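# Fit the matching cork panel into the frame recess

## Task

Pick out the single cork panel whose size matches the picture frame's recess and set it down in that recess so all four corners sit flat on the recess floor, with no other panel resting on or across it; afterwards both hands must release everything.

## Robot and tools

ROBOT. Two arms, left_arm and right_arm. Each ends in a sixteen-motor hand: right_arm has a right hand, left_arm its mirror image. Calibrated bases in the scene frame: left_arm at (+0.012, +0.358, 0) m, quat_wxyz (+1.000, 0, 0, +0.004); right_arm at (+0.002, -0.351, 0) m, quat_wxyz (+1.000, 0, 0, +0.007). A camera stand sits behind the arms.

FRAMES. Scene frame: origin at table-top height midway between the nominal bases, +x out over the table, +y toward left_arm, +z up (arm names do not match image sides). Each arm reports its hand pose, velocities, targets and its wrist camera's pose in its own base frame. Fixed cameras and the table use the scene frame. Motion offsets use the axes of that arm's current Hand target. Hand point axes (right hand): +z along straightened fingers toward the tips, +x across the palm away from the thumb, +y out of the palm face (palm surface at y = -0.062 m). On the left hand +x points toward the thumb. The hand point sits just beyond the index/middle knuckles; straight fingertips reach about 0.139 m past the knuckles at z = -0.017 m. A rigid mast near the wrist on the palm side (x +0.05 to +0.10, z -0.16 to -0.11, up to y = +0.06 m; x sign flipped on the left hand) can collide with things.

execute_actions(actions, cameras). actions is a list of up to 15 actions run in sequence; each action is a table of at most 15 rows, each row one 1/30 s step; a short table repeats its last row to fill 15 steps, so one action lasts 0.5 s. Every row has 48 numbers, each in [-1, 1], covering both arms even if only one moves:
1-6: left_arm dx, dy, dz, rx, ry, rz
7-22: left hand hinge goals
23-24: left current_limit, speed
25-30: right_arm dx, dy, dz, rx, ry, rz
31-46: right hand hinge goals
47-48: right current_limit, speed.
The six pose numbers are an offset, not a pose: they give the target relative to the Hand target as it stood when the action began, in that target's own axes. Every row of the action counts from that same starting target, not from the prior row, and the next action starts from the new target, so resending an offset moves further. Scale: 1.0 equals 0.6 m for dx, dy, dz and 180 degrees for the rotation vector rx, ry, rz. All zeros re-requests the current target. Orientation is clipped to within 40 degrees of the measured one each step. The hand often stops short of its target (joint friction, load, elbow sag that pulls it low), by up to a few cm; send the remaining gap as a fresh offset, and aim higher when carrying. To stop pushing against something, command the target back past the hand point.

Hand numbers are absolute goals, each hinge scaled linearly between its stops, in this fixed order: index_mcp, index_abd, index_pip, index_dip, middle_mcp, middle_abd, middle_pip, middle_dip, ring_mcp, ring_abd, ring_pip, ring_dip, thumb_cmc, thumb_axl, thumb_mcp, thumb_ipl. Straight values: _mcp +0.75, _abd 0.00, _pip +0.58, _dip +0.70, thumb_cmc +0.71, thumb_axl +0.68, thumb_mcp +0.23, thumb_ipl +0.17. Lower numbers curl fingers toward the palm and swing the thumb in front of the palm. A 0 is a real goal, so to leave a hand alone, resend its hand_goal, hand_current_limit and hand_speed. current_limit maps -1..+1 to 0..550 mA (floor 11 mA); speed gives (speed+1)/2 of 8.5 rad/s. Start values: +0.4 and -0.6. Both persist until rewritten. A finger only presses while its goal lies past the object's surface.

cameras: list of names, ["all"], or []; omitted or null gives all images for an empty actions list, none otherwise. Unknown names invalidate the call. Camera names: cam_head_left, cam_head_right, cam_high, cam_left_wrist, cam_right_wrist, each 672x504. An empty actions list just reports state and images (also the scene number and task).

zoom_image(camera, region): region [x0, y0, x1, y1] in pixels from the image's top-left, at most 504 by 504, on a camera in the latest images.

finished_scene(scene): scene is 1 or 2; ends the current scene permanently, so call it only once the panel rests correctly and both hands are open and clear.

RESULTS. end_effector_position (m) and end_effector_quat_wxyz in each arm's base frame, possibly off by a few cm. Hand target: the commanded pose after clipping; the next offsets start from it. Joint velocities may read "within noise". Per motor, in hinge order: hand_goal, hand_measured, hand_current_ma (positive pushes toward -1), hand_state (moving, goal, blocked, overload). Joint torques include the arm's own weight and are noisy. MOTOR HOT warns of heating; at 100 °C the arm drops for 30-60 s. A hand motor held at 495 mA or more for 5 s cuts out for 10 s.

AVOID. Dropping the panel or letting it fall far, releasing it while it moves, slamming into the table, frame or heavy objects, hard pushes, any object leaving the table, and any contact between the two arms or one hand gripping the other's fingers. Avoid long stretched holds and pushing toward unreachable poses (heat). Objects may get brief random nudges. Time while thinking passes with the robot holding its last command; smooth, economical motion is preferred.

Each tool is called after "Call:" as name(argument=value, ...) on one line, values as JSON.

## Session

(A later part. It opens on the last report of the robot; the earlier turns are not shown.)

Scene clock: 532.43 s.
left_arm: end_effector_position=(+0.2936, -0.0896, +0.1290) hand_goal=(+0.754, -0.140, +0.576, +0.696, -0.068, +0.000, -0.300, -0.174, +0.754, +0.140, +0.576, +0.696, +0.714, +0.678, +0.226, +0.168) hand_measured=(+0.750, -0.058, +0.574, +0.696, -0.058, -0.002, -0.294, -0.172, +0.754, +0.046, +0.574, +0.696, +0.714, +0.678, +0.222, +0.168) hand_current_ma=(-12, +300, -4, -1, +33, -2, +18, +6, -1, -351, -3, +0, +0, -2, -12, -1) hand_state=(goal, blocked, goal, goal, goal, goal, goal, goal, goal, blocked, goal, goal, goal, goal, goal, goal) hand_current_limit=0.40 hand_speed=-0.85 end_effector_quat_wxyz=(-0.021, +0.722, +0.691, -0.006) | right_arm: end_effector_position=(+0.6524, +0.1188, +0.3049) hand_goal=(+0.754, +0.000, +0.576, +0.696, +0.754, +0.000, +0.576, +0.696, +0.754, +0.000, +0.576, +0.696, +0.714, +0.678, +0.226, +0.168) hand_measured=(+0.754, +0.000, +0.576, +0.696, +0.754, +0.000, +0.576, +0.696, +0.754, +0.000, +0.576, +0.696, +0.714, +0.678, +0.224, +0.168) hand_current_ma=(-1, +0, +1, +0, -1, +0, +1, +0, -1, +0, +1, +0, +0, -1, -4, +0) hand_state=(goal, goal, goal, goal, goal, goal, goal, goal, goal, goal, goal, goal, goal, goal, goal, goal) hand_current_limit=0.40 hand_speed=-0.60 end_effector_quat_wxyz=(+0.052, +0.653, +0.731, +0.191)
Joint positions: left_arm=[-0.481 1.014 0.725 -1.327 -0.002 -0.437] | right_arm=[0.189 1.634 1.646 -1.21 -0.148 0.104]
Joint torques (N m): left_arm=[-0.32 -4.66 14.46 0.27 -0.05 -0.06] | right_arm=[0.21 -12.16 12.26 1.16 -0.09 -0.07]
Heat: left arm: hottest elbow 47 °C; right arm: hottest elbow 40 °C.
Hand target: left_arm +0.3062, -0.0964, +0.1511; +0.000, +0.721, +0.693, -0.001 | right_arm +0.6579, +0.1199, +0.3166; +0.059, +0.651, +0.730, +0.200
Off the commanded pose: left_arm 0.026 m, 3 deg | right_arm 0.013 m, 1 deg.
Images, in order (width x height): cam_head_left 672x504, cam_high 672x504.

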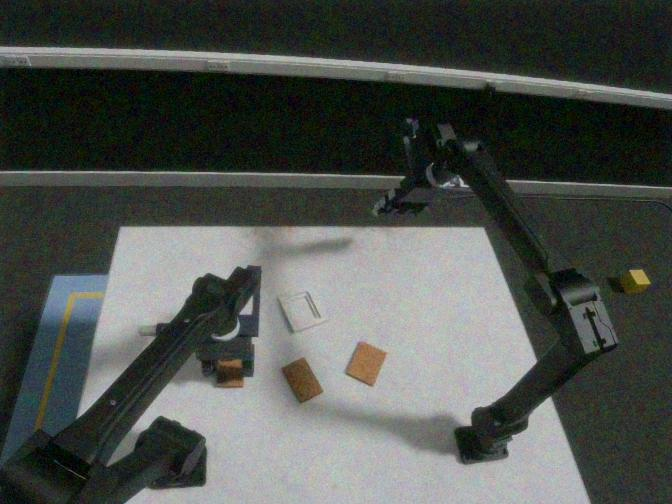

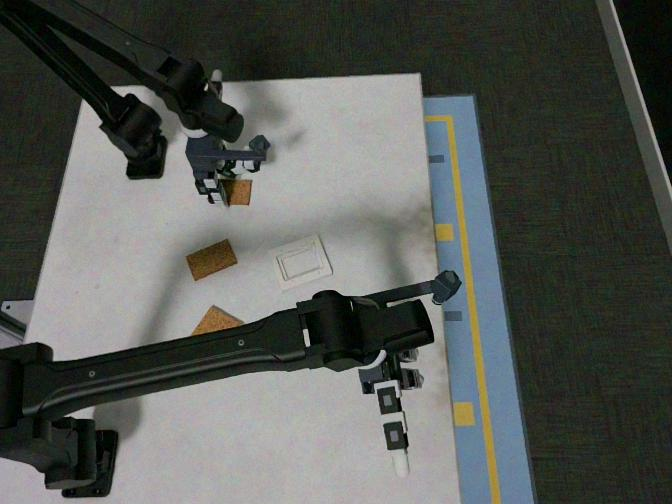

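Call:
execute_actions(actions=[[[0,0.0,-0.015,0,0,0,0.754,-0.14,0.576,0.696,-0.068,0,-0.30,-0.174,0.754,0.14,0.576,0.696,0.714,0.678,0.226,0.168,0.4,-0.85,0,0,0,0,0,0,0.754,0,0.576,0.696,0.754,0,0.576,0.696,0.754,0,0.576,0.696,0.714,0.678,0.226,0.168,0.4,-0.6]],[[0,0.0,-0.02,0,0,0,0.754,-0.14,0.576,0.696,-0.068,0,-0.30,-0.174,0.754,0.14,0.576,0.696,0.714,0.678,0.226,0.168,0.4,-0.85,0,0,0,0,0,0,0.754,0,0.576,0.696,0.754,0,0.576,0.696,0.754,0,0.576,0.696,0.714,0.678,0.226,0.168,0.4,-0.6]]], cameras=["cam_high", "cam_head_left"])

Call:
zoom_image(camera="cam_high", region=[200, 160, 270, 230])

Call:
zoom_image(camera="cam_head_left", region=[180, 320, 280, 400])

Scene clock: 541.77 s.
left_arm: end_effector_position=(+0.2957, -0.0907, +0.1515) hand_goal=(+0.754, -0.140, +0.576, +0.696, -0.068, +0.000, -0.300, -0.174, +0.754, +0.140, +0.576, +0.696, +0.714, +0.678, +0.226, +0.168) hand_measured=(+0.750, -0.058, +0.574, +0.696, -0.058, -0.002, -0.294, -0.172, +0.754, +0.046, +0.574, +0.696, +0.714, +0.678, +0.222, +0.168) hand_current_ma=(-11, +300, -4, -1, +33, -2, +18, +6, -2, -351, -3, +0, +0, -2, -12, -1) hand_state=(goal, blocked, goal, goal, goal, goal, goal, goal, goal, blocked, goal, goal, goal, goal, goal, goal) hand_current_limit=0.40 hand_speed=-0.85 end_effector_quat_wxyz=(-0.019, +0.722, +0.691, -0.006) | right_arm: end_effector_position=(+0.6524, +0.1188, +0.3049) hand_goal=(+0.754, +0.000, +0.576, +0.696, +0.754, +0.000, +0.576, +0.696, +0.754, +0.000, +0.576, +0.696, +0.714, +0.678, +0.226, +0.168) hand_measured=(+0.754, +0.000, +0.576, +0.696, +0.754, +0.000, +0.576, +0.696, +0.754, +0.000, +0.576, +0.696, +0.714, +0.678, +0.224, +0.168) hand_current_ma=(-1, +0, +1, +0, -1, +0, +1, +0, -1, +0, +1, +0, +0, -1, -4, +0) hand_state=(goal, goal, goal, goal, goal, goal, goal, goal, goal, goal, goal, goal, goal, goal, goal, goal) hand_current_limit=0.40 hand_speed=-0.60 end_effector_quat_wxyz=(+0.052, +0.653, +0.731, +0.191)
Joint positions: left_arm=[-0.481 0.999 0.777 -1.388 -0.002 -0.437] | right_arm=[0.189 1.634 1.646 -1.21 -0.148 0.104]
Joint torques (N m): left_arm=[-0.38 -4.78 14.38 0.28 -0.03 -0.05] | right_arm=[0.21 -12.22 12.29 1.17 -0.09 -0.08]
Heat: left arm: hottest elbow 46 °C; right arm: hottest elbow 40 °C.
Hand target: left_arm +0.3062, -0.0964, +0.1721; +0.000, +0.721, +0.693, -0.001 | right_arm +0.6579, +0.1199, +0.3166; +0.059, +0.651, +0.730, +0.200
Off the commanded pose: left_arm 0.024 m, 2 deg | right_arm 0.013 m, 1 deg.
Images, in order (width x height): cam_head_left 672x504, cam_high 672x504.

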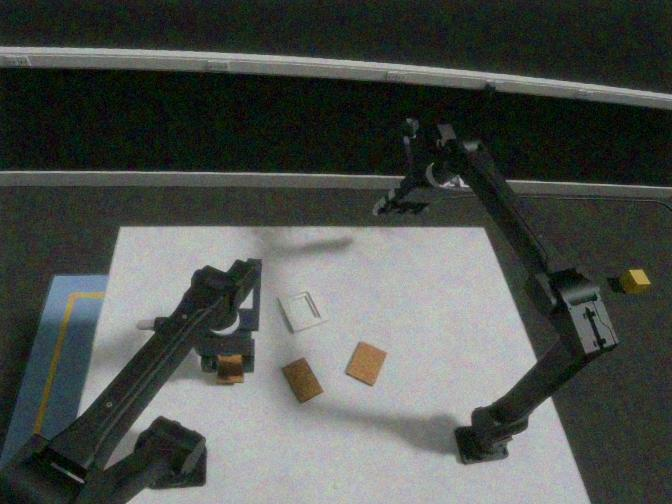

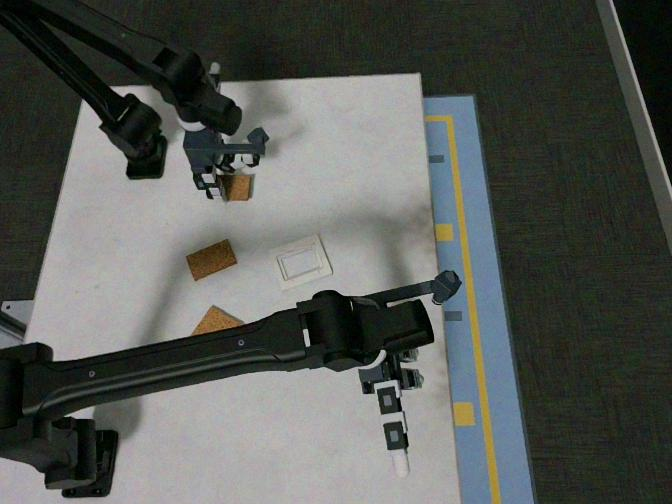

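Scaled by 7.200 from the camera's 672x504 image, which has a finer 960x720 frame.

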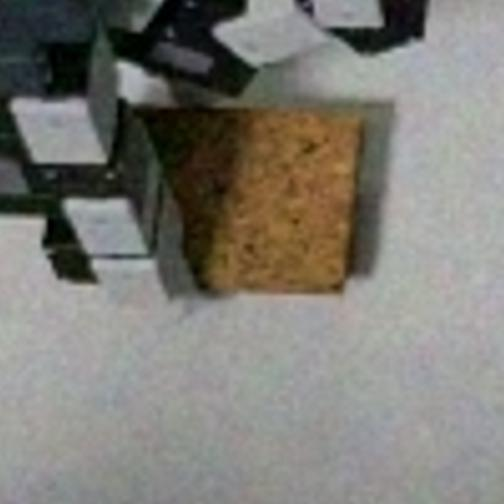

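Scaled by 5.040 from the camera's 672x504 image, which has a finer 960x720 frame.

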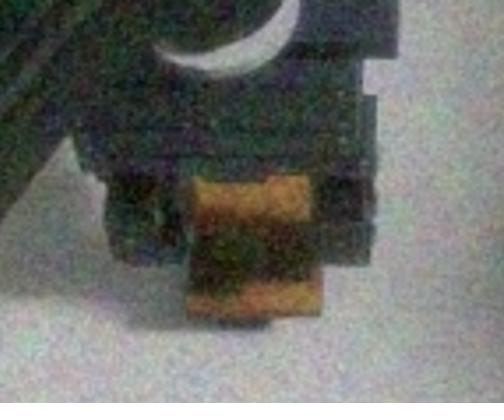

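Call:
execute_actions(actions=[[[0,0.0,-0.02,0,0,0,0.754,-0.14,0.576,0.696,-0.068,0,-0.30,-0.174,0.754,0.14,0.576,0.696,0.714,0.678,0.226,0.168,0.4,-0.85,0,0,0,0,0,0,0.754,0,0.576,0.696,0.754,0,0.576,0.696,0.754,0,0.576,0.696,0.714,0.678,0.226,0.168,0.4,-0.6]],[[-0.02,0.02,-0.013,0,0,0,0.754,-0.14,0.576,0.696,-0.068,0,-0.30,-0.174,0.754,0.14,0.576,0.696,0.714,0.678,0.226,0.168,0.4,-0.85,0,0,0,0,0,0,0.754,0,0.576,0.696,0.754,0,0.576,0.696,0.754,0,0.576,0.696,0.714,0.678,0.226,0.168,0.4,-0.6]],[[-0.04,0.04,0,0,0,0,0.754,-0.14,0.576,0.696,-0.068,0,-0.30,-0.174,0.754,0.14,0.576,0.696,0.714,0.678,0.226,0.168,0.4,-0.85,0,0,0,0,0,0,0.754,0,0.576,0.696,0.754,0,0.576,0.696,0.754,0,0.576,0.696,0.714,0.678,0.226,0.168,0.4,-0.6]],[[-0.04,0.04,0,0,0,0,0.754,-0.14,0.576,0.696,-0.068,0,-0.30,-0.174,0.754,0.14,0.576,0.696,0.714,0.678,0.226,0.168,0.4,-0.85,0,0,0,0,0,0,0.754,0,0.576,0.696,0.754,0,0.576,0.696,0.754,0,0.576,0.696,0.714,0.678,0.226,0.168,0.4,-0.6]]], cameras=["cam_high", "cam_head_left"])

Scene clock: 567.43 s.
left_arm: end_effector_position=(+0.3523, -0.1510, +0.1751) hand_goal=(+0.754, -0.140, +0.576, +0.696, -0.068, +0.000, -0.300, -0.174, +0.754, +0.140, +0.576, +0.696, +0.714, +0.678, +0.226, +0.168) hand_measured=(+0.754, -0.058, +0.574, +0.696, -0.058, +0.000, -0.294, -0.172, +0.754, +0.046, +0.576, +0.696, +0.714, +0.678, +0.222, +0.168) hand_current_ma=(-2, +300, -3, -1, +33, -2, +18, +6, +0, -351, -2, +0, +2, -2, -12, -1) hand_state=(goal, blocked, goal, goal, goal, goal, goal, goal, goal, blocked, goal, goal, goal, goal, goal, goal) hand_current_limit=0.40 hand_speed=-0.85 end_effector_quat_wxyz=(-0.020, +0.725, +0.688, -0.006) | right_arm: end_effector_position=(+0.6524, +0.1188, +0.3049) hand_goal=(+0.754, +0.000, +0.576, +0.696, +0.754, +0.000, +0.576, +0.696, +0.754, +0.000, +0.576, +0.696, +0.714, +0.678, +0.226, +0.168) hand_measured=(+0.754, +0.000, +0.576, +0.696, +0.754, +0.000, +0.576, +0.696, +0.754, +0.000, +0.576, +0.696, +0.714, +0.678, +0.224, +0.168) hand_current_ma=(-1, +0, +1, +0, -1, +0, +1, +0, -1, +0, +1, +0, +0, -1, -4, +0) hand_state=(goal, goal, goal, goal, goal, goal, goal, goal, goal, goal, goal, goal, goal, goal, goal, goal) hand_current_limit=0.40 hand_speed=-0.60 end_effector_quat_wxyz=(+0.052, +0.653, +0.731, +0.191)
Joint positions: left_arm=[-0.564 1.215 0.993 -1.392 0.002 -0.512] | right_arm=[0.189 1.634 1.646 -1.21 -0.148 0.104]
Joint torques (N m): left_arm=[-0.73 -7.24 13.79 0.83 -0.2 -0.18] | right_arm=[0.21 -12.16 12.27 1.16 -0.09 -0.07]
Heat: left arm: hottest elbow 46 °C; right arm: hottest elbow 40 °C.
Hand target: left_arm +0.3639, -0.1587, +0.1920; +0.000, +0.721, +0.693, -0.001 | right_arm +0.6579, +0.1199, +0.3166; +0.059, +0.651, +0.730, +0.200
Off the commanded pose: left_arm 0.022 m, 3 deg | right_arm 0.013 m, 1 deg.
Images, in order (width x height): cam_head_left 672x504, cam_high 672x504.

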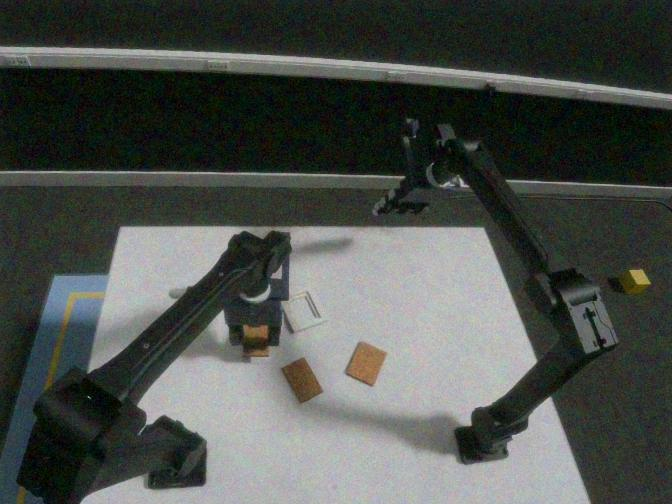

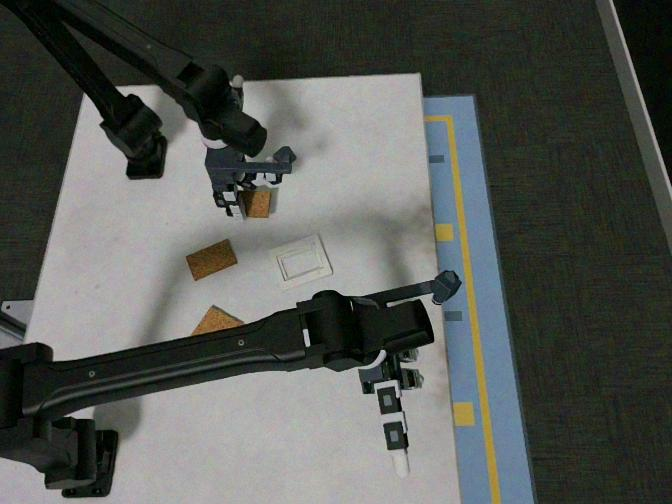

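Call:
execute_actions(actions=[[[-0.036,0.037,0,0,0,0,0.754,-0.14,0.576,0.696,-0.068,0,-0.30,-0.174,0.754,0.14,0.576,0.696,0.714,0.678,0.226,0.168,0.4,-0.85,0,0,0,0,0,0,0.754,0,0.576,0.696,0.754,0,0.576,0.696,0.754,0,0.576,0.696,0.714,0.678,0.226,0.168,0.4,-0.6]],[[-0.036,0.037,0,0,0,0,0.754,-0.14,0.576,0.696,-0.068,0,-0.30,-0.174,0.754,0.14,0.576,0.696,0.714,0.678,0.226,0.168,0.4,-0.85,0,0,0,0,0,0,0.754,0,0.576,0.696,0.754,0,0.576,0.696,0.754,0,0.576,0.696,0.714,0.678,0.226,0.168,0.4,-0.6]],[[-0.036,0.037,0,-0.005,-0.003,-0.02,0.754,-0.14,0.576,0.696,-0.068,0,-0.30,-0.174,0.754,0.14,0.576,0.696,0.714,0.678,0.226,0.168,0.4,-0.85,0,0,0,0,0,0,0.754,0,0.576,0.696,0.754,0,0.576,0.696,0.754,0,0.576,0.696,0.714,0.678,0.226,0.168,0.4,-0.6]],[[-0.034,0.038,0,-0.005,-0.003,-0.035,0.754,-0.14,0.576,0.696,-0.068,0,-0.30,-0.174,0.754,0.14,0.576,0.696,0.714,0.678,0.226,0.168,0.4,-0.85,0,0,0,0,0,0,0.754,0,0.576,0.696,0.754,0,0.576,0.696,0.754,0,0.576,0.696,0.714,0.678,0.226,0.168,0.4,-0.6]],[[0,0,0,0,0,-0.035,0.754,-0.14,0.576,0.696,-0.068,0,-0.30,-0.174,0.754,0.14,0.576,0.696,0.714,0.678,0.226,0.168,0.4,-0.85,0,0,0,0,0,0,0.754,0,0.576,0.696,0.754,0,0.576,0.696,0.754,0,0.576,0.696,0.714,0.678,0.226,0.168,0.4,-0.6]],[[0,0,0,0,0,-0.025,0.754,-0.14,0.576,0.696,-0.068,0,-0.30,-0.174,0.754,0.14,0.576,0.696,0.714,0.678,0.226,0.168,0.4,-0.85,0,0,0,0,0,0,0.754,0,0.576,0.696,0.754,0,0.576,0.696,0.754,0,0.576,0.696,0.714,0.678,0.226,0.168,0.4,-0.6]]], cameras=["cam_high", "cam_head_left","cam_head_right"])

Scene clock: 588.97 s.
left_arm: end_effector_position=(+0.4413, -0.2351, +0.1804) hand_goal=(+0.754, -0.140, +0.576, +0.696, -0.068, +0.000, -0.300, -0.174, +0.754, +0.140, +0.576, +0.696, +0.714, +0.678, +0.226, +0.168) hand_measured=(+0.754, -0.058, +0.576, +0.696, -0.058, +0.000, -0.294, -0.172, +0.754, +0.046, +0.576, +0.696, +0.714, +0.678, +0.222, +0.168) hand_current_ma=(-2, +300, -1, -1, +33, -2, +18, +6, +0, -351, -1, +0, +0, -2, -12, -1) hand_state=(goal, blocked, goal, goal, goal, goal, goal, goal, goal, blocked, goal, goal, goal, goal, goal, goal) hand_current_limit=0.40 hand_speed=-0.85 end_effector_quat_wxyz=(+0.006, +0.588, +0.809, +0.000) | right_arm: end_effector_position=(+0.6524, +0.1188, +0.3049) hand_goal=(+0.754, +0.000, +0.576, +0.696, +0.754, +0.000, +0.576, +0.696, +0.754, +0.000, +0.576, +0.696, +0.714, +0.678, +0.226, +0.168) hand_measured=(+0.754, +0.000, +0.576, +0.696, +0.754, +0.000, +0.576, +0.696, +0.754, +0.000, +0.576, +0.696, +0.714, +0.678, +0.224, +0.168) hand_current_ma=(-1, +0, +1, +0, -1, +0, +1, +0, -1, +0, +1, +0, +0, -1, -4, +0) hand_state=(goal, goal, goal, goal, goal, goal, goal, goal, goal, goal, goal, goal, goal, goal, goal, goal) hand_current_limit=0.40 hand_speed=-0.60 end_effector_quat_wxyz=(+0.052, +0.653, +0.731, +0.191)
Joint positions: left_arm=[-0.655 1.566 1.349 -1.342 -0.001 -0.968] | right_arm=[0.189 1.634 1.646 -1.21 -0.148 0.104]
Joint torques (N m): left_arm=[-0.91 -11.11 14.63 0.46 -0.39 -0.15] | right_arm=[0.15 -12.22 12.27 1.16 -0.09 -0.07]
Heat: left arm: hottest elbow 49 °C; right arm: hottest elbow 40 °C.
Hand target: left_arm +0.4512, -0.2457, +0.1924; +0.018, +0.584, +0.811, +0.002 | right_arm +0.6579, +0.1199, +0.3166; +0.059, +0.651, +0.730, +0.200
Off the commanded pose: left_arm 0.019 m, 2 deg | right_arm 0.013 m, 1 deg.
Images, in order (width x height): cam_head_left 672x504, cam_head_right 672x504, cam_high 672x504.

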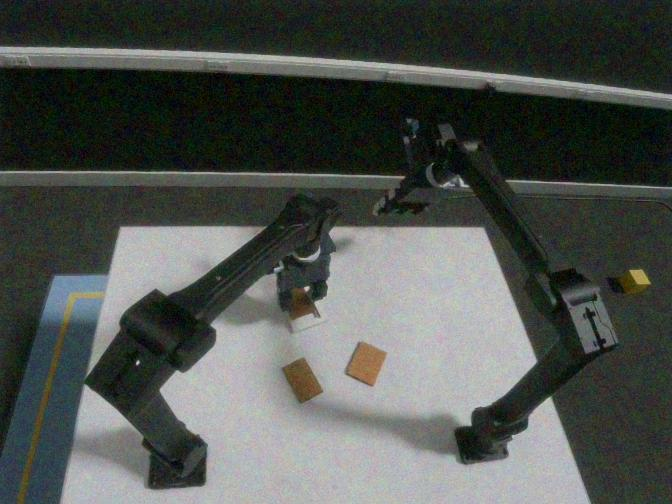

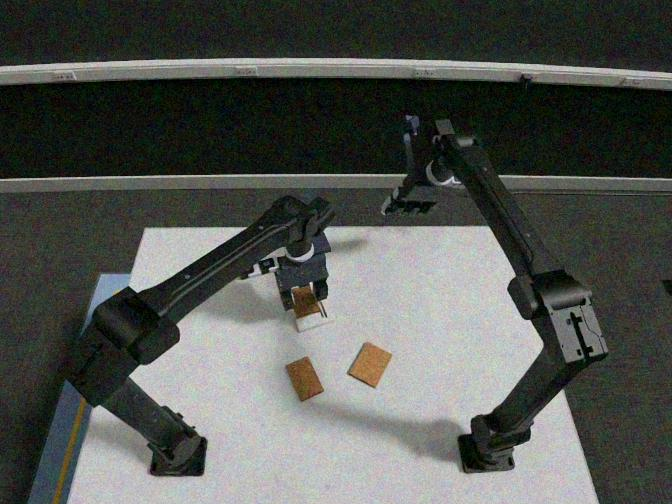

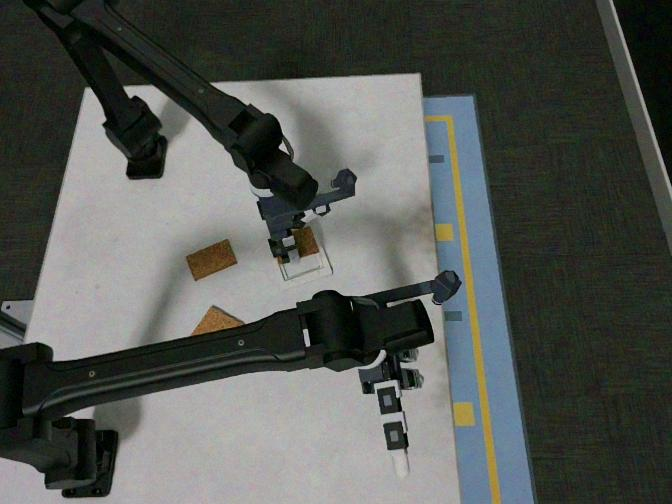

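Call:
zoom_image(camera="cam_high", region=[250, 210, 350, 310])

Call:
zoom_image(camera="cam_head_left", region=[260, 260, 350, 350])

Call:
zoom_image(camera="cam_head_right", region=[260, 260, 350, 350])

Scaled by 5.040 from the camera's 672x504 image, which has a finer 960x720 frame.

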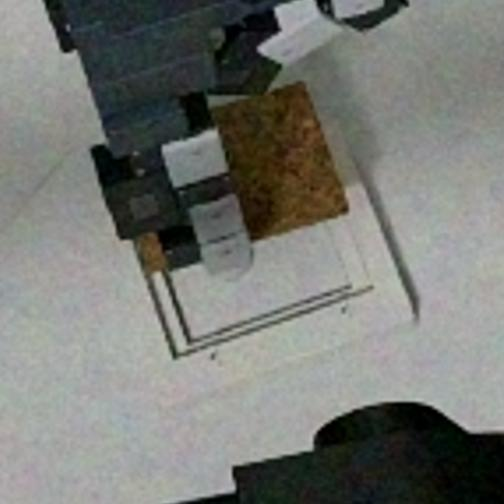

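Scaled by 5.600 from the camera's 672x504 image, which has a finer 960x720 frame.

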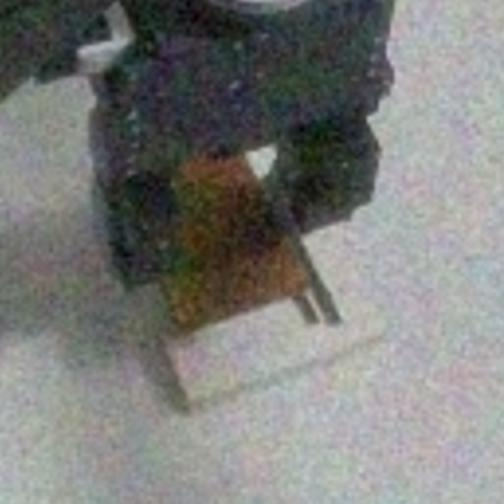

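Scaled by 5.600 from the camera's 672x504 image, which has a finer 960x720 frame.

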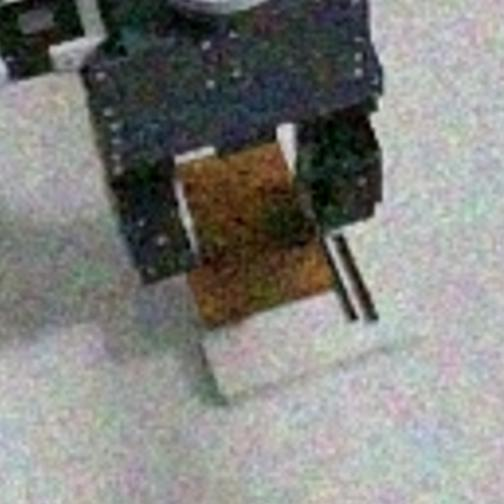

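Call:
execute_actions(actions=[[[0.05,0.0,-0.01,0,0,0,0.754,-0.14,0.576,0.696,-0.068,0,-0.30,-0.174,0.754,0.14,0.576,0.696,0.714,0.678,0.226,0.168,0.4,-0.85,0,0,0,0,0,0,0.754,0,0.576,0.696,0.754,0,0.576,0.696,0.754,0,0.576,0.696,0.714,0.678,0.226,0.168,0.4,-0.6]],[[0.06,0,0,0,0,0,0.754,-0.14,0.576,0.696,-0.068,0,-0.30,-0.174,0.754,0.14,0.576,0.696,0.714,0.678,0.226,0.168,0.4,-0.85,0,0,0,0,0,0,0.754,0,0.576,0.696,0.754,0,0.576,0.696,0.754,0,0.576,0.696,0.714,0.678,0.226,0.168,0.4,-0.6]],[[0.06,0,0,0,0,0,0.754,-0.14,0.576,0.696,-0.068,0,-0.30,-0.174,0.754,0.14,0.576,0.696,0.714,0.678,0.226,0.168,0.4,-0.85,0,0,0,0,0,0,0.754,0,0.576,0.696,0.754,0,0.576,0.696,0.754,0,0.576,0.696,0.714,0.678,0.226,0.168,0.4,-0.6]]], cameras=["cam_high", "cam_head_left","cam_head_right"])

Call:
zoom_image(camera="cam_high", region=[260, 220, 345, 305])

Call:
zoom_image(camera="cam_head_left", region=[270, 280, 340, 340])

Call:
zoom_image(camera="cam_head_right", region=[270, 280, 350, 340])

Call:
zoom_image(camera="cam_high", region=[180, 220, 265, 305])

Scene clock: 631.87 s.
left_arm: end_effector_position=(+0.4163, -0.1456, +0.1921) hand_goal=(+0.754, -0.140, +0.576, +0.696, -0.068, +0.000, -0.300, -0.174, +0.754, +0.140, +0.576, +0.696, +0.714, +0.678, +0.226, +0.168) hand_measured=(+0.752, -0.058, +0.576, +0.696, -0.058, +0.000, -0.294, -0.172, +0.754, +0.046, +0.576, +0.696, +0.714, +0.678, +0.222, +0.168) hand_current_ma=(-5, +297, -2, -1, +33, -2, +18, +6, -1, -351, -2, +0, -1, -2, -13, -1) hand_state=(goal, blocked, goal, goal, goal, goal, goal, goal, goal, blocked, goal, goal, goal, goal, goal, goal) hand_current_limit=0.40 hand_speed=-0.85 end_effector_quat_wxyz=(+0.015, +0.576, +0.817, +0.001) | right_arm: end_effector_position=(+0.6524, +0.1188, +0.3049) hand_goal=(+0.754, +0.000, +0.576, +0.696, +0.754, +0.000, +0.576, +0.696, +0.754, +0.000, +0.576, +0.696, +0.714, +0.678, +0.226, +0.168) hand_measured=(+0.754, +0.000, +0.576, +0.696, +0.754, +0.000, +0.576, +0.696, +0.754, +0.000, +0.576, +0.696, +0.714, +0.678, +0.224, +0.168) hand_current_ma=(-1, +0, +1, +0, -1, +0, +1, +0, -1, +0, +1, +0, +0, -1, -4, +0) hand_state=(goal, goal, goal, goal, goal, goal, goal, goal, goal, goal, goal, goal, goal, goal, goal, goal) hand_current_limit=0.40 hand_speed=-0.60 end_effector_quat_wxyz=(+0.052, +0.653, +0.731, +0.191)
Joint positions: left_arm=[-0.516 1.373 1.171 -1.339 0 -0.858] | right_arm=[0.189 1.634 1.646 -1.21 -0.148 0.104]
Joint torques (N m): left_arm=[-0.73 -9.58 11.12 0.68 -0.17 0.21] | right_arm=[0.21 -12.16 12.26 1.16 -0.09 -0.07]
Heat: left arm: hottest elbow 47 °C; right arm: hottest elbow 40 °C.
Hand target: left_arm +0.4187, -0.1491, +0.1956; +0.018, +0.584, +0.811, +0.002 | right_arm +0.6579, +0.1199, +0.3166; +0.059, +0.651, +0.730, +0.200
Off the commanded pose: left_arm 0.006 m, 1 deg | right_arm 0.013 m, 1 deg.
Images, in order (width x height): cam_head_left 672x504, cam_head_right 672x504, cam_high 672x504.

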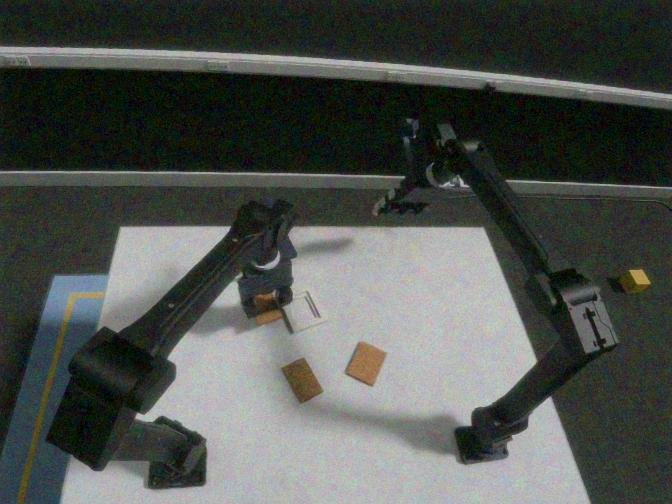

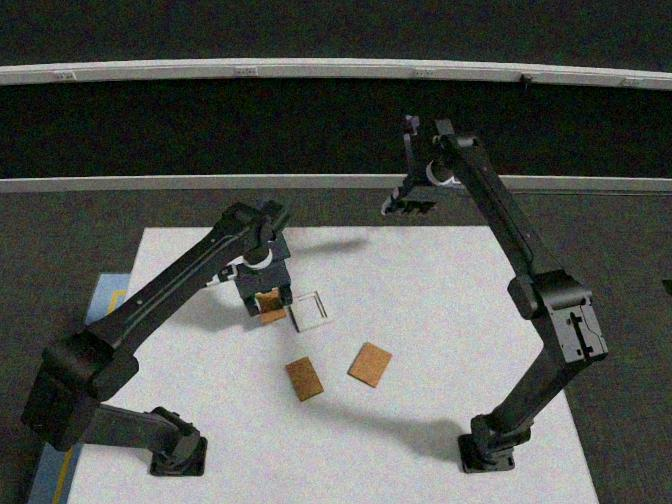

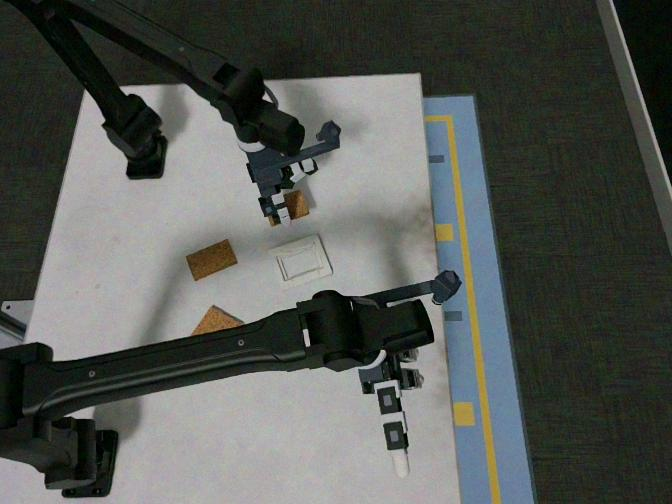

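Scaled by 5.929 from the camera's 672x504 image, which has a finer 960x720 frame.

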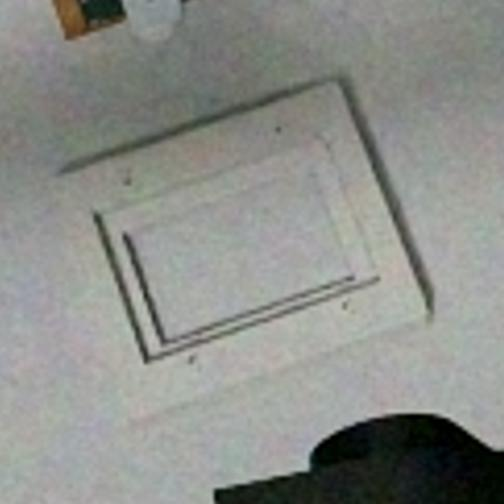

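Scaled by 7.200 from the camera's 672x504 image, which has a finer 960x720 frame.

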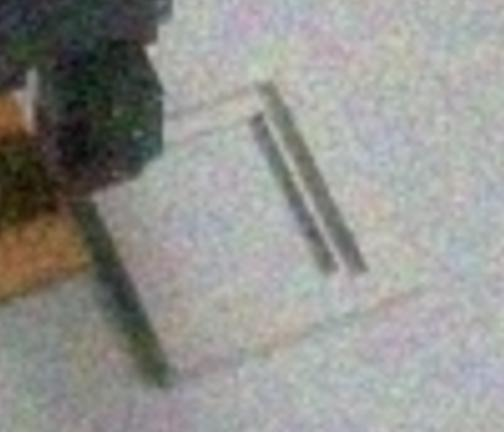

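Scaled by 6.300 from the camera's 672x504 image, which has a finer 960x720 frame.

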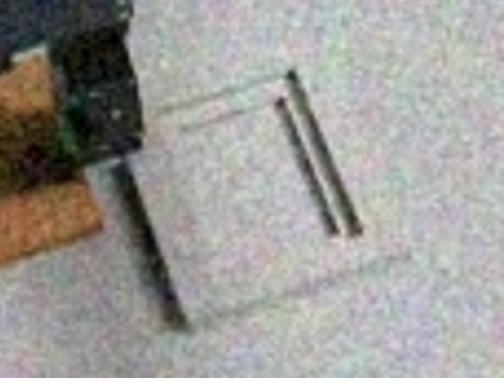

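Scaled by 5.929 from the camera's 672x504 image, which has a finer 960x720 frame.

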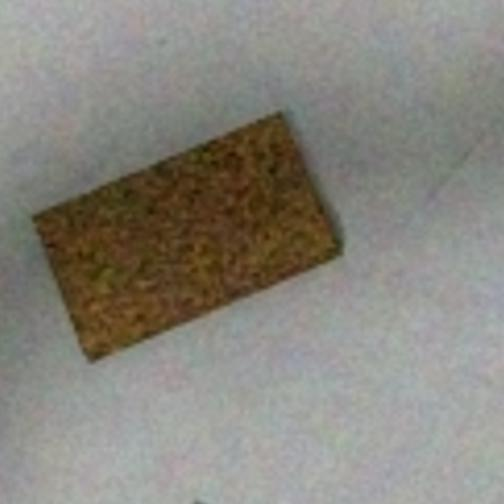

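Call:
zoom_image(camera="cam_high", region=[240, 170, 330, 240])

Call:
zoom_image(camera="cam_head_left", region=[230, 260, 310, 340])

Call:
zoom_image(camera="cam_head_right", region=[220, 260, 300, 340])

Scaled by 5.600 from the camera's 672x504 image, which has a finer 960x720 frame.

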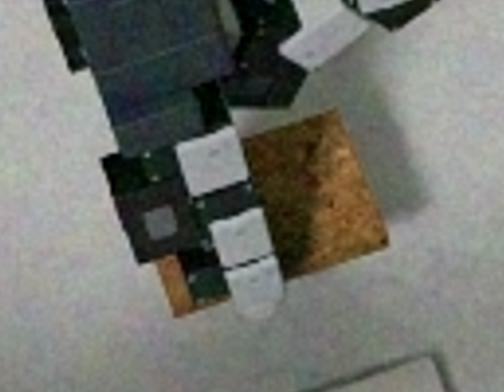

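Scaled by 6.300 from the camera's 672x504 image, which has a finer 960x720 frame.

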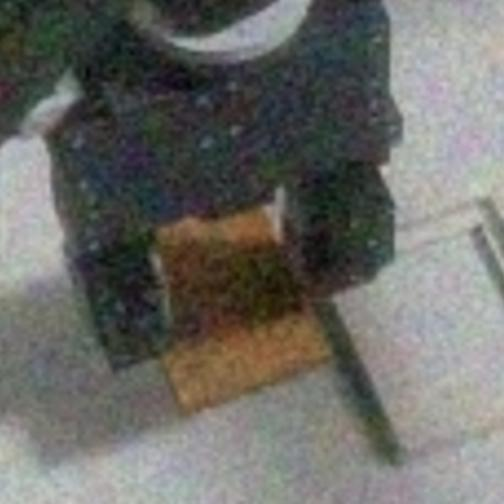

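Scaled by 6.300 from the camera's 672x504 image, which has a finer 960x720 frame.

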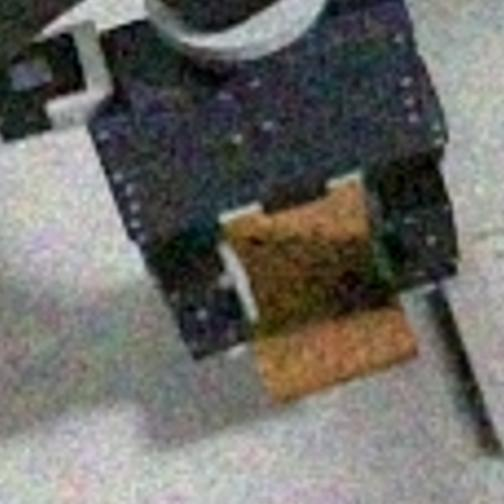

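Call:
execute_actions(actions=[[[-0.05,0.0,0,0,0,0,0.754,-0.14,0.576,0.696,-0.068,0,-0.30,-0.174,0.754,0.14,0.576,0.696,0.714,0.678,0.226,0.168,0.4,-0.85,0,0,0,0,0,0,0.754,0,0.576,0.696,0.754,0,0.576,0.696,0.754,0,0.576,0.696,0.714,0.678,0.226,0.168,0.4,-0.6]],[[-0.06,0,0,0,0,0,0.754,-0.14,0.576,0.696,-0.068,0,-0.30,-0.174,0.754,0.14,0.576,0.696,0.714,0.678,0.226,0.168,0.4,-0.85,0,0,0,0,0,0,0.754,0,0.576,0.696,0.754,0,0.576,0.696,0.754,0,0.576,0.696,0.714,0.678,0.226,0.168,0.4,-0.6]],[[-0.06,-0.005,0.01,0,0,0,0.754,-0.14,0.576,0.696,-0.068,0,-0.30,-0.174,0.754,0.14,0.576,0.696,0.714,0.678,0.226,0.168,0.4,-0.85,0,0,0,0,0,0,0.754,0,0.576,0.696,0.754,0,0.576,0.696,0.754,0,0.576,0.696,0.714,0.678,0.226,0.168,0.4,-0.6]],[[-0.02,-0.006,0.02,0,0,0,0.754,-0.14,0.576,0.696,-0.068,0,-0.30,-0.174,0.754,0.14,0.576,0.696,0.714,0.678,0.226,0.168,0.4,-0.85,0,0,0,0,0,0,0.754,0,0.576,0.696,0.754,0,0.576,0.696,0.754,0,0.576,0.696,0.714,0.678,0.226,0.168,0.4,-0.6]],[[0,0,0.03,0,0,0,0.754,-0.14,0.576,0.696,-0.068,0,-0.30,-0.174,0.754,0.14,0.576,0.696,0.714,0.678,0.226,0.168,0.4,-0.85,0,0,0,0,0,0,0.754,0,0.576,0.696,0.754,0,0.576,0.696,0.754,0,0.576,0.696,0.714,0.678,0.226,0.168,0.4,-0.6]]], cameras=["cam_high", "cam_head_left","cam_head_right"])

Call:
zoom_image(camera="cam_high", region=[260, 215, 345, 300])

Call:
zoom_image(camera="cam_head_left", region=[270, 280, 340, 340])

Call:
zoom_image(camera="cam_head_right", region=[270, 280, 350, 340])

Scene clock: 712.50 s.
left_arm: end_effector_position=(+0.4461, -0.2538, +0.1650) hand_goal=(+0.754, -0.140, +0.576, +0.696, -0.068, +0.000, -0.300, -0.174, +0.754, +0.140, +0.576, +0.696, +0.714, +0.678, +0.226, +0.168) hand_measured=(+0.754, -0.058, +0.576, +0.696, -0.058, +0.000, -0.294, -0.172, +0.754, +0.046, +0.576, +0.696, +0.714, +0.678, +0.222, +0.168) hand_current_ma=(-1, +297, -2, -1, +33, -2, +18, +6, -1, -351, -2, +0, +0, -2, -13, -1) hand_state=(goal, blocked, goal, goal, goal, goal, goal, goal, goal, blocked, goal, goal, goal, goal, goal, goal) hand_current_limit=0.40 hand_speed=-0.85 end_effector_quat_wxyz=(+0.014, +0.588, +0.809, +0.001) | right_arm: end_effector_position=(+0.6524, +0.1188, +0.3049) hand_goal=(+0.754, +0.000, +0.576, +0.696, +0.754, +0.000, +0.576, +0.696, +0.754, +0.000, +0.576, +0.696, +0.714, +0.678, +0.226, +0.168) hand_measured=(+0.754, +0.000, +0.576, +0.696, +0.754, +0.000, +0.576, +0.696, +0.754, +0.000, +0.576, +0.696, +0.714, +0.678, +0.224, +0.168) hand_current_ma=(-1, +0, +1, +0, -1, +0, +1, +0, -1, +0, +1, +0, +0, -1, -4, +0) hand_state=(goal, goal, goal, goal, goal, goal, goal, goal, goal, goal, goal, goal, goal, goal, goal, goal) hand_current_limit=0.40 hand_speed=-0.60 end_effector_quat_wxyz=(+0.052, +0.653, +0.731, +0.191)
Joint positions: left_arm=[-0.681 1.604 1.351 -1.29 -0.004 -0.994] | right_arm=[0.189 1.634 1.646 -1.21 -0.148 0.104]
Joint torques (N m): left_arm=[-1.14 -11.58 11.29 1.2 -0.28 -0.14] | right_arm=[0.15 -12.22 12.27 1.17 -0.09 -0.08]
Heat: left arm: hottest elbow 46 °C; right arm: hottest elbow 41 °C.
Hand target: left_arm +0.4497, -0.2598, +0.1627; +0.018, +0.584, +0.811, +0.002 | right_arm +0.6579, +0.1199, +0.3166; +0.059, +0.651, +0.730, +0.200
Off the commanded pose: left_arm 0.007 m, 1 deg | right_arm 0.013 m, 1 deg.
Images, in order (width x height): cam_head_left 672x504, cam_head_right 672x504, cam_high 672x504.

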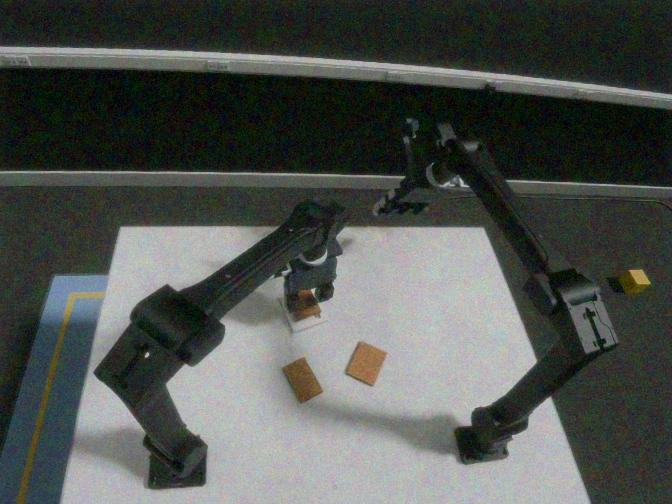

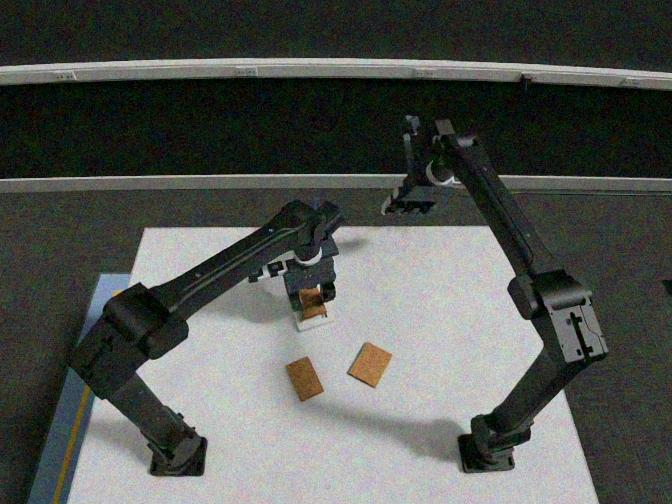

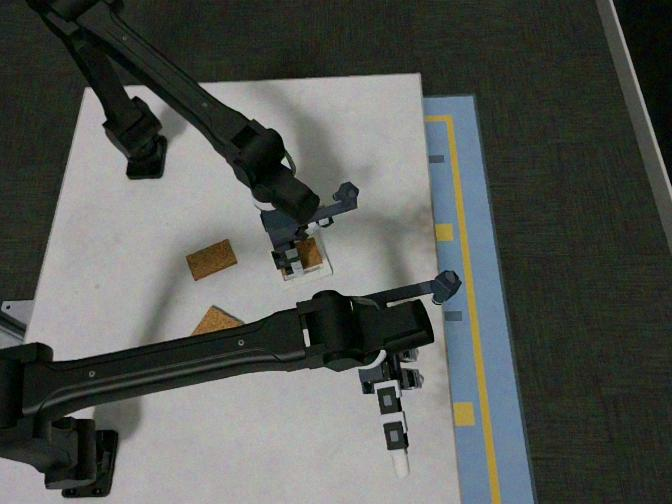

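Scaled by 5.929 from the camera's 672x504 image, which has a finer 960x720 frame.

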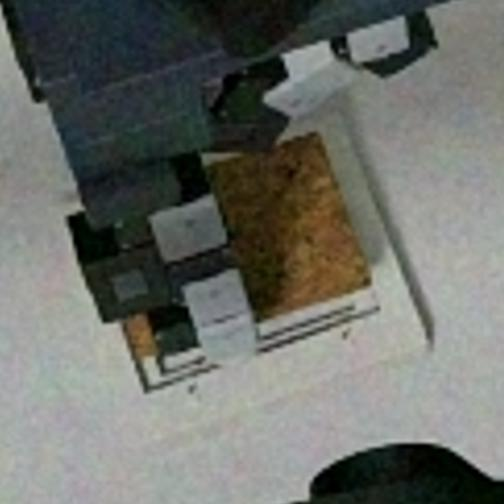

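Scaled by 7.200 from the camera's 672x504 image, which has a finer 960x720 frame.

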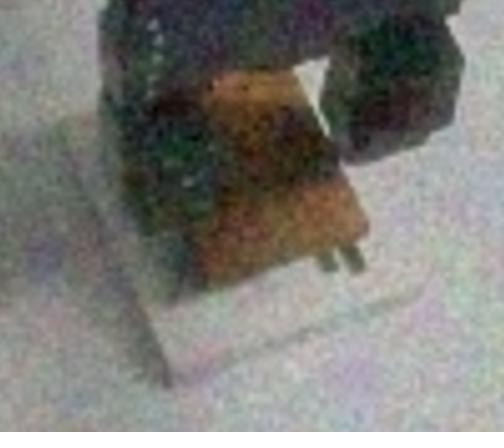

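Scaled by 6.300 from the camera's 672x504 image, which has a finer 960x720 frame.

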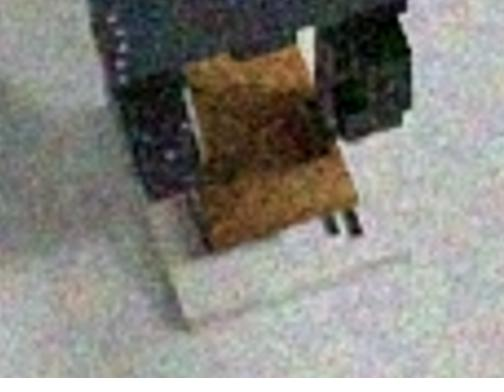

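Call:
execute_actions(actions=[[[0.005,0.0,0.018,0,0,0,0.754,-0.14,0.576,0.696,-0.068,0,-0.30,-0.174,0.754,0.14,0.576,0.696,0.714,0.678,0.226,0.168,0.4,-0.85,0,0,0,0,0,0,0.754,0,0.576,0.696,0.754,0,0.576,0.696,0.754,0,0.576,0.696,0.714,0.678,0.226,0.168,0.4,-0.6]],[[0,0,0.015,0,0,0,0.754,-0.14,0.576,0.696,-0.068,0,-0.30,-0.174,0.754,0.14,0.576,0.696,0.714,0.678,0.226,0.168,0.4,-0.85,0,0,0,0,0,0,0.754,0,0.576,0.696,0.754,0,0.576,0.696,0.754,0,0.576,0.696,0.714,0.678,0.226,0.168,0.4,-0.6]]], cameras=["cam_high", "cam_head_left","cam_head_right"])

Call:
zoom_image(camera="cam_high", region=[260, 215, 345, 300])

Call:
zoom_image(camera="cam_head_left", region=[270, 280, 340, 340])

Call:
zoom_image(camera="cam_head_right", region=[270, 280, 350, 340])

Scene clock: 727.90 s.
left_arm: end_effector_position=(+0.4479, -0.2553, +0.1493) hand_goal=(+0.754, -0.140, +0.576, +0.696, -0.068, +0.000, -0.300, -0.174, +0.754, +0.140, +0.576, +0.696, +0.714, +0.678, +0.226, +0.168) hand_measured=(+0.754, -0.058, +0.576, +0.696, -0.058, +0.000, -0.294, -0.172, +0.754, +0.046, +0.576, +0.696, +0.714, +0.678, +0.222, +0.168) hand_current_ma=(-1, +297, -2, -1, +33, -2, +18, +6, -1, -351, -2, +0, +0, -2, -13, -1) hand_state=(goal, blocked, goal, goal, goal, goal, goal, goal, goal, blocked, goal, goal, goal, goal, goal, goal) hand_current_limit=0.40 hand_speed=-0.85 end_effector_quat_wxyz=(+0.019, +0.588, +0.808, +0.001) | right_arm: end_effector_position=(+0.6524, +0.1188, +0.3049) hand_goal=(+0.754, +0.000, +0.576, +0.696, +0.754, +0.000, +0.576, +0.696, +0.754, +0.000, +0.576, +0.696, +0.714, +0.678, +0.226, +0.168) hand_measured=(+0.754, +0.000, +0.576, +0.696, +0.754, +0.000, +0.576, +0.696, +0.754, +0.000, +0.576, +0.696, +0.714, +0.678, +0.224, +0.168) hand_current_ma=(-1, +0, +1, +0, -1, +0, +1, +0, -1, +0, +1, +0, +0, -1, -4, +0) hand_state=(goal, goal, goal, goal, goal, goal, goal, goal, goal, goal, goal, goal, goal, goal, goal, goal) hand_current_limit=0.40 hand_speed=-0.60 end_effector_quat_wxyz=(+0.052, +0.653, +0.731, +0.191)
Joint positions: left_arm=[-0.681 1.614 1.321 -1.238 -0.004 -0.994] | right_arm=[0.189 1.634 1.646 -1.21 -0.148 0.104]
Joint torques (N m): left_arm=[-0.73 -11.63 10.09 1.22 -0.29 -0.11] | right_arm=[0.09 -12.22 12.27 1.17 -0.08 -0.07]
Heat: left arm: hottest elbow 47 °C; right arm: hottest elbow 41 °C.
Hand target: left_arm +0.4494, -0.2574, +0.1427; +0.018, +0.584, +0.811, +0.002 | right_arm +0.6579, +0.1199, +0.3166; +0.059, +0.651, +0.730, +0.200
Off the commanded pose: left_arm 0.007 m, 1 deg | right_arm 0.013 m, 1 deg.
Images, in order (width x height): cam_head_left 672x504, cam_head_right 672x504, cam_high 672x504.

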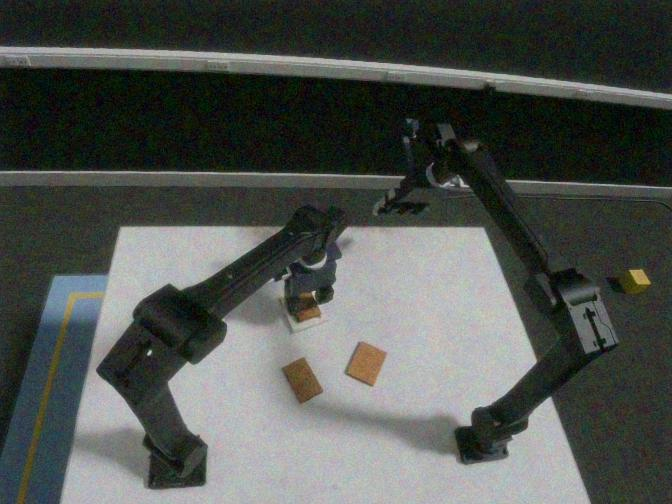

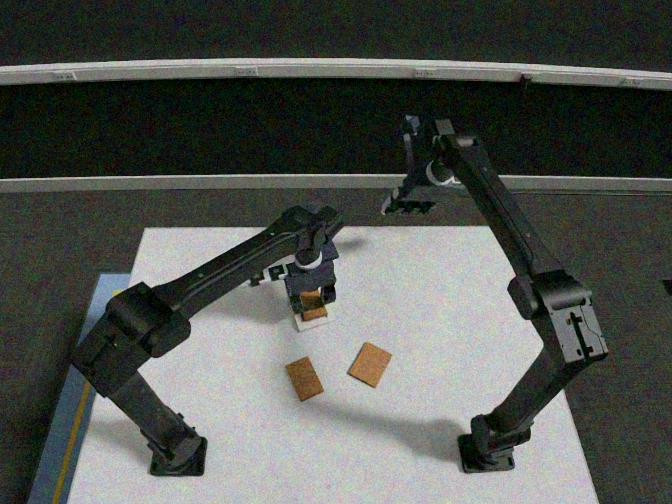

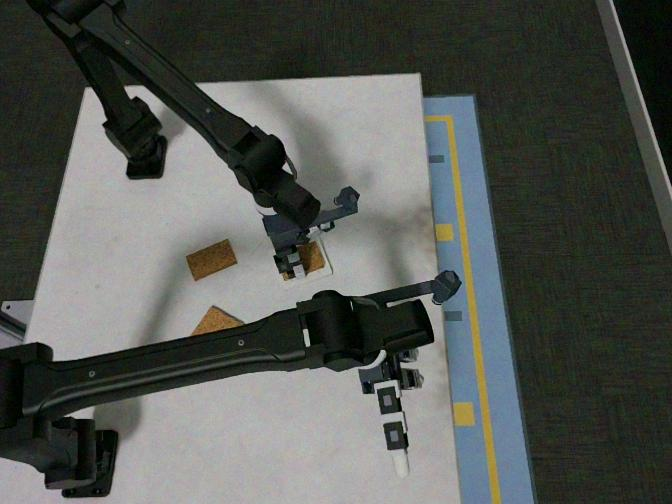

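Scaled by 5.929 from the camera's 672x504 image, which has a finer 960x720 frame.

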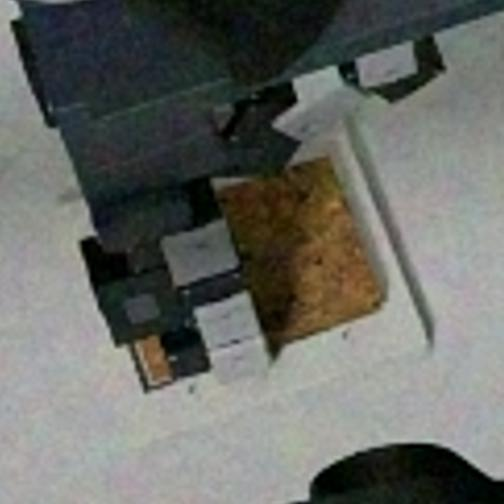

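Scaled by 7.200 from the camera's 672x504 image, which has a finer 960x720 frame.

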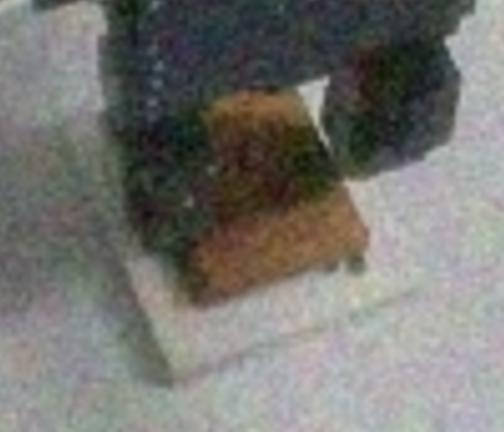

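Scaled by 6.300 from the camera's 672x504 image, which has a finer 960x720 frame.

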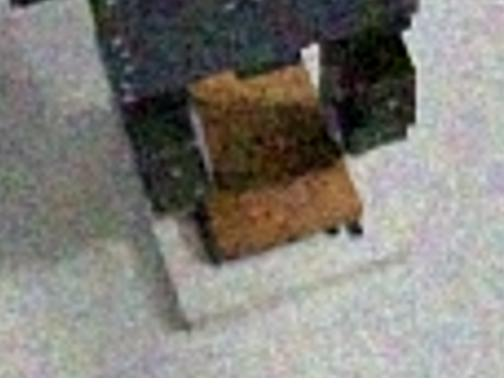

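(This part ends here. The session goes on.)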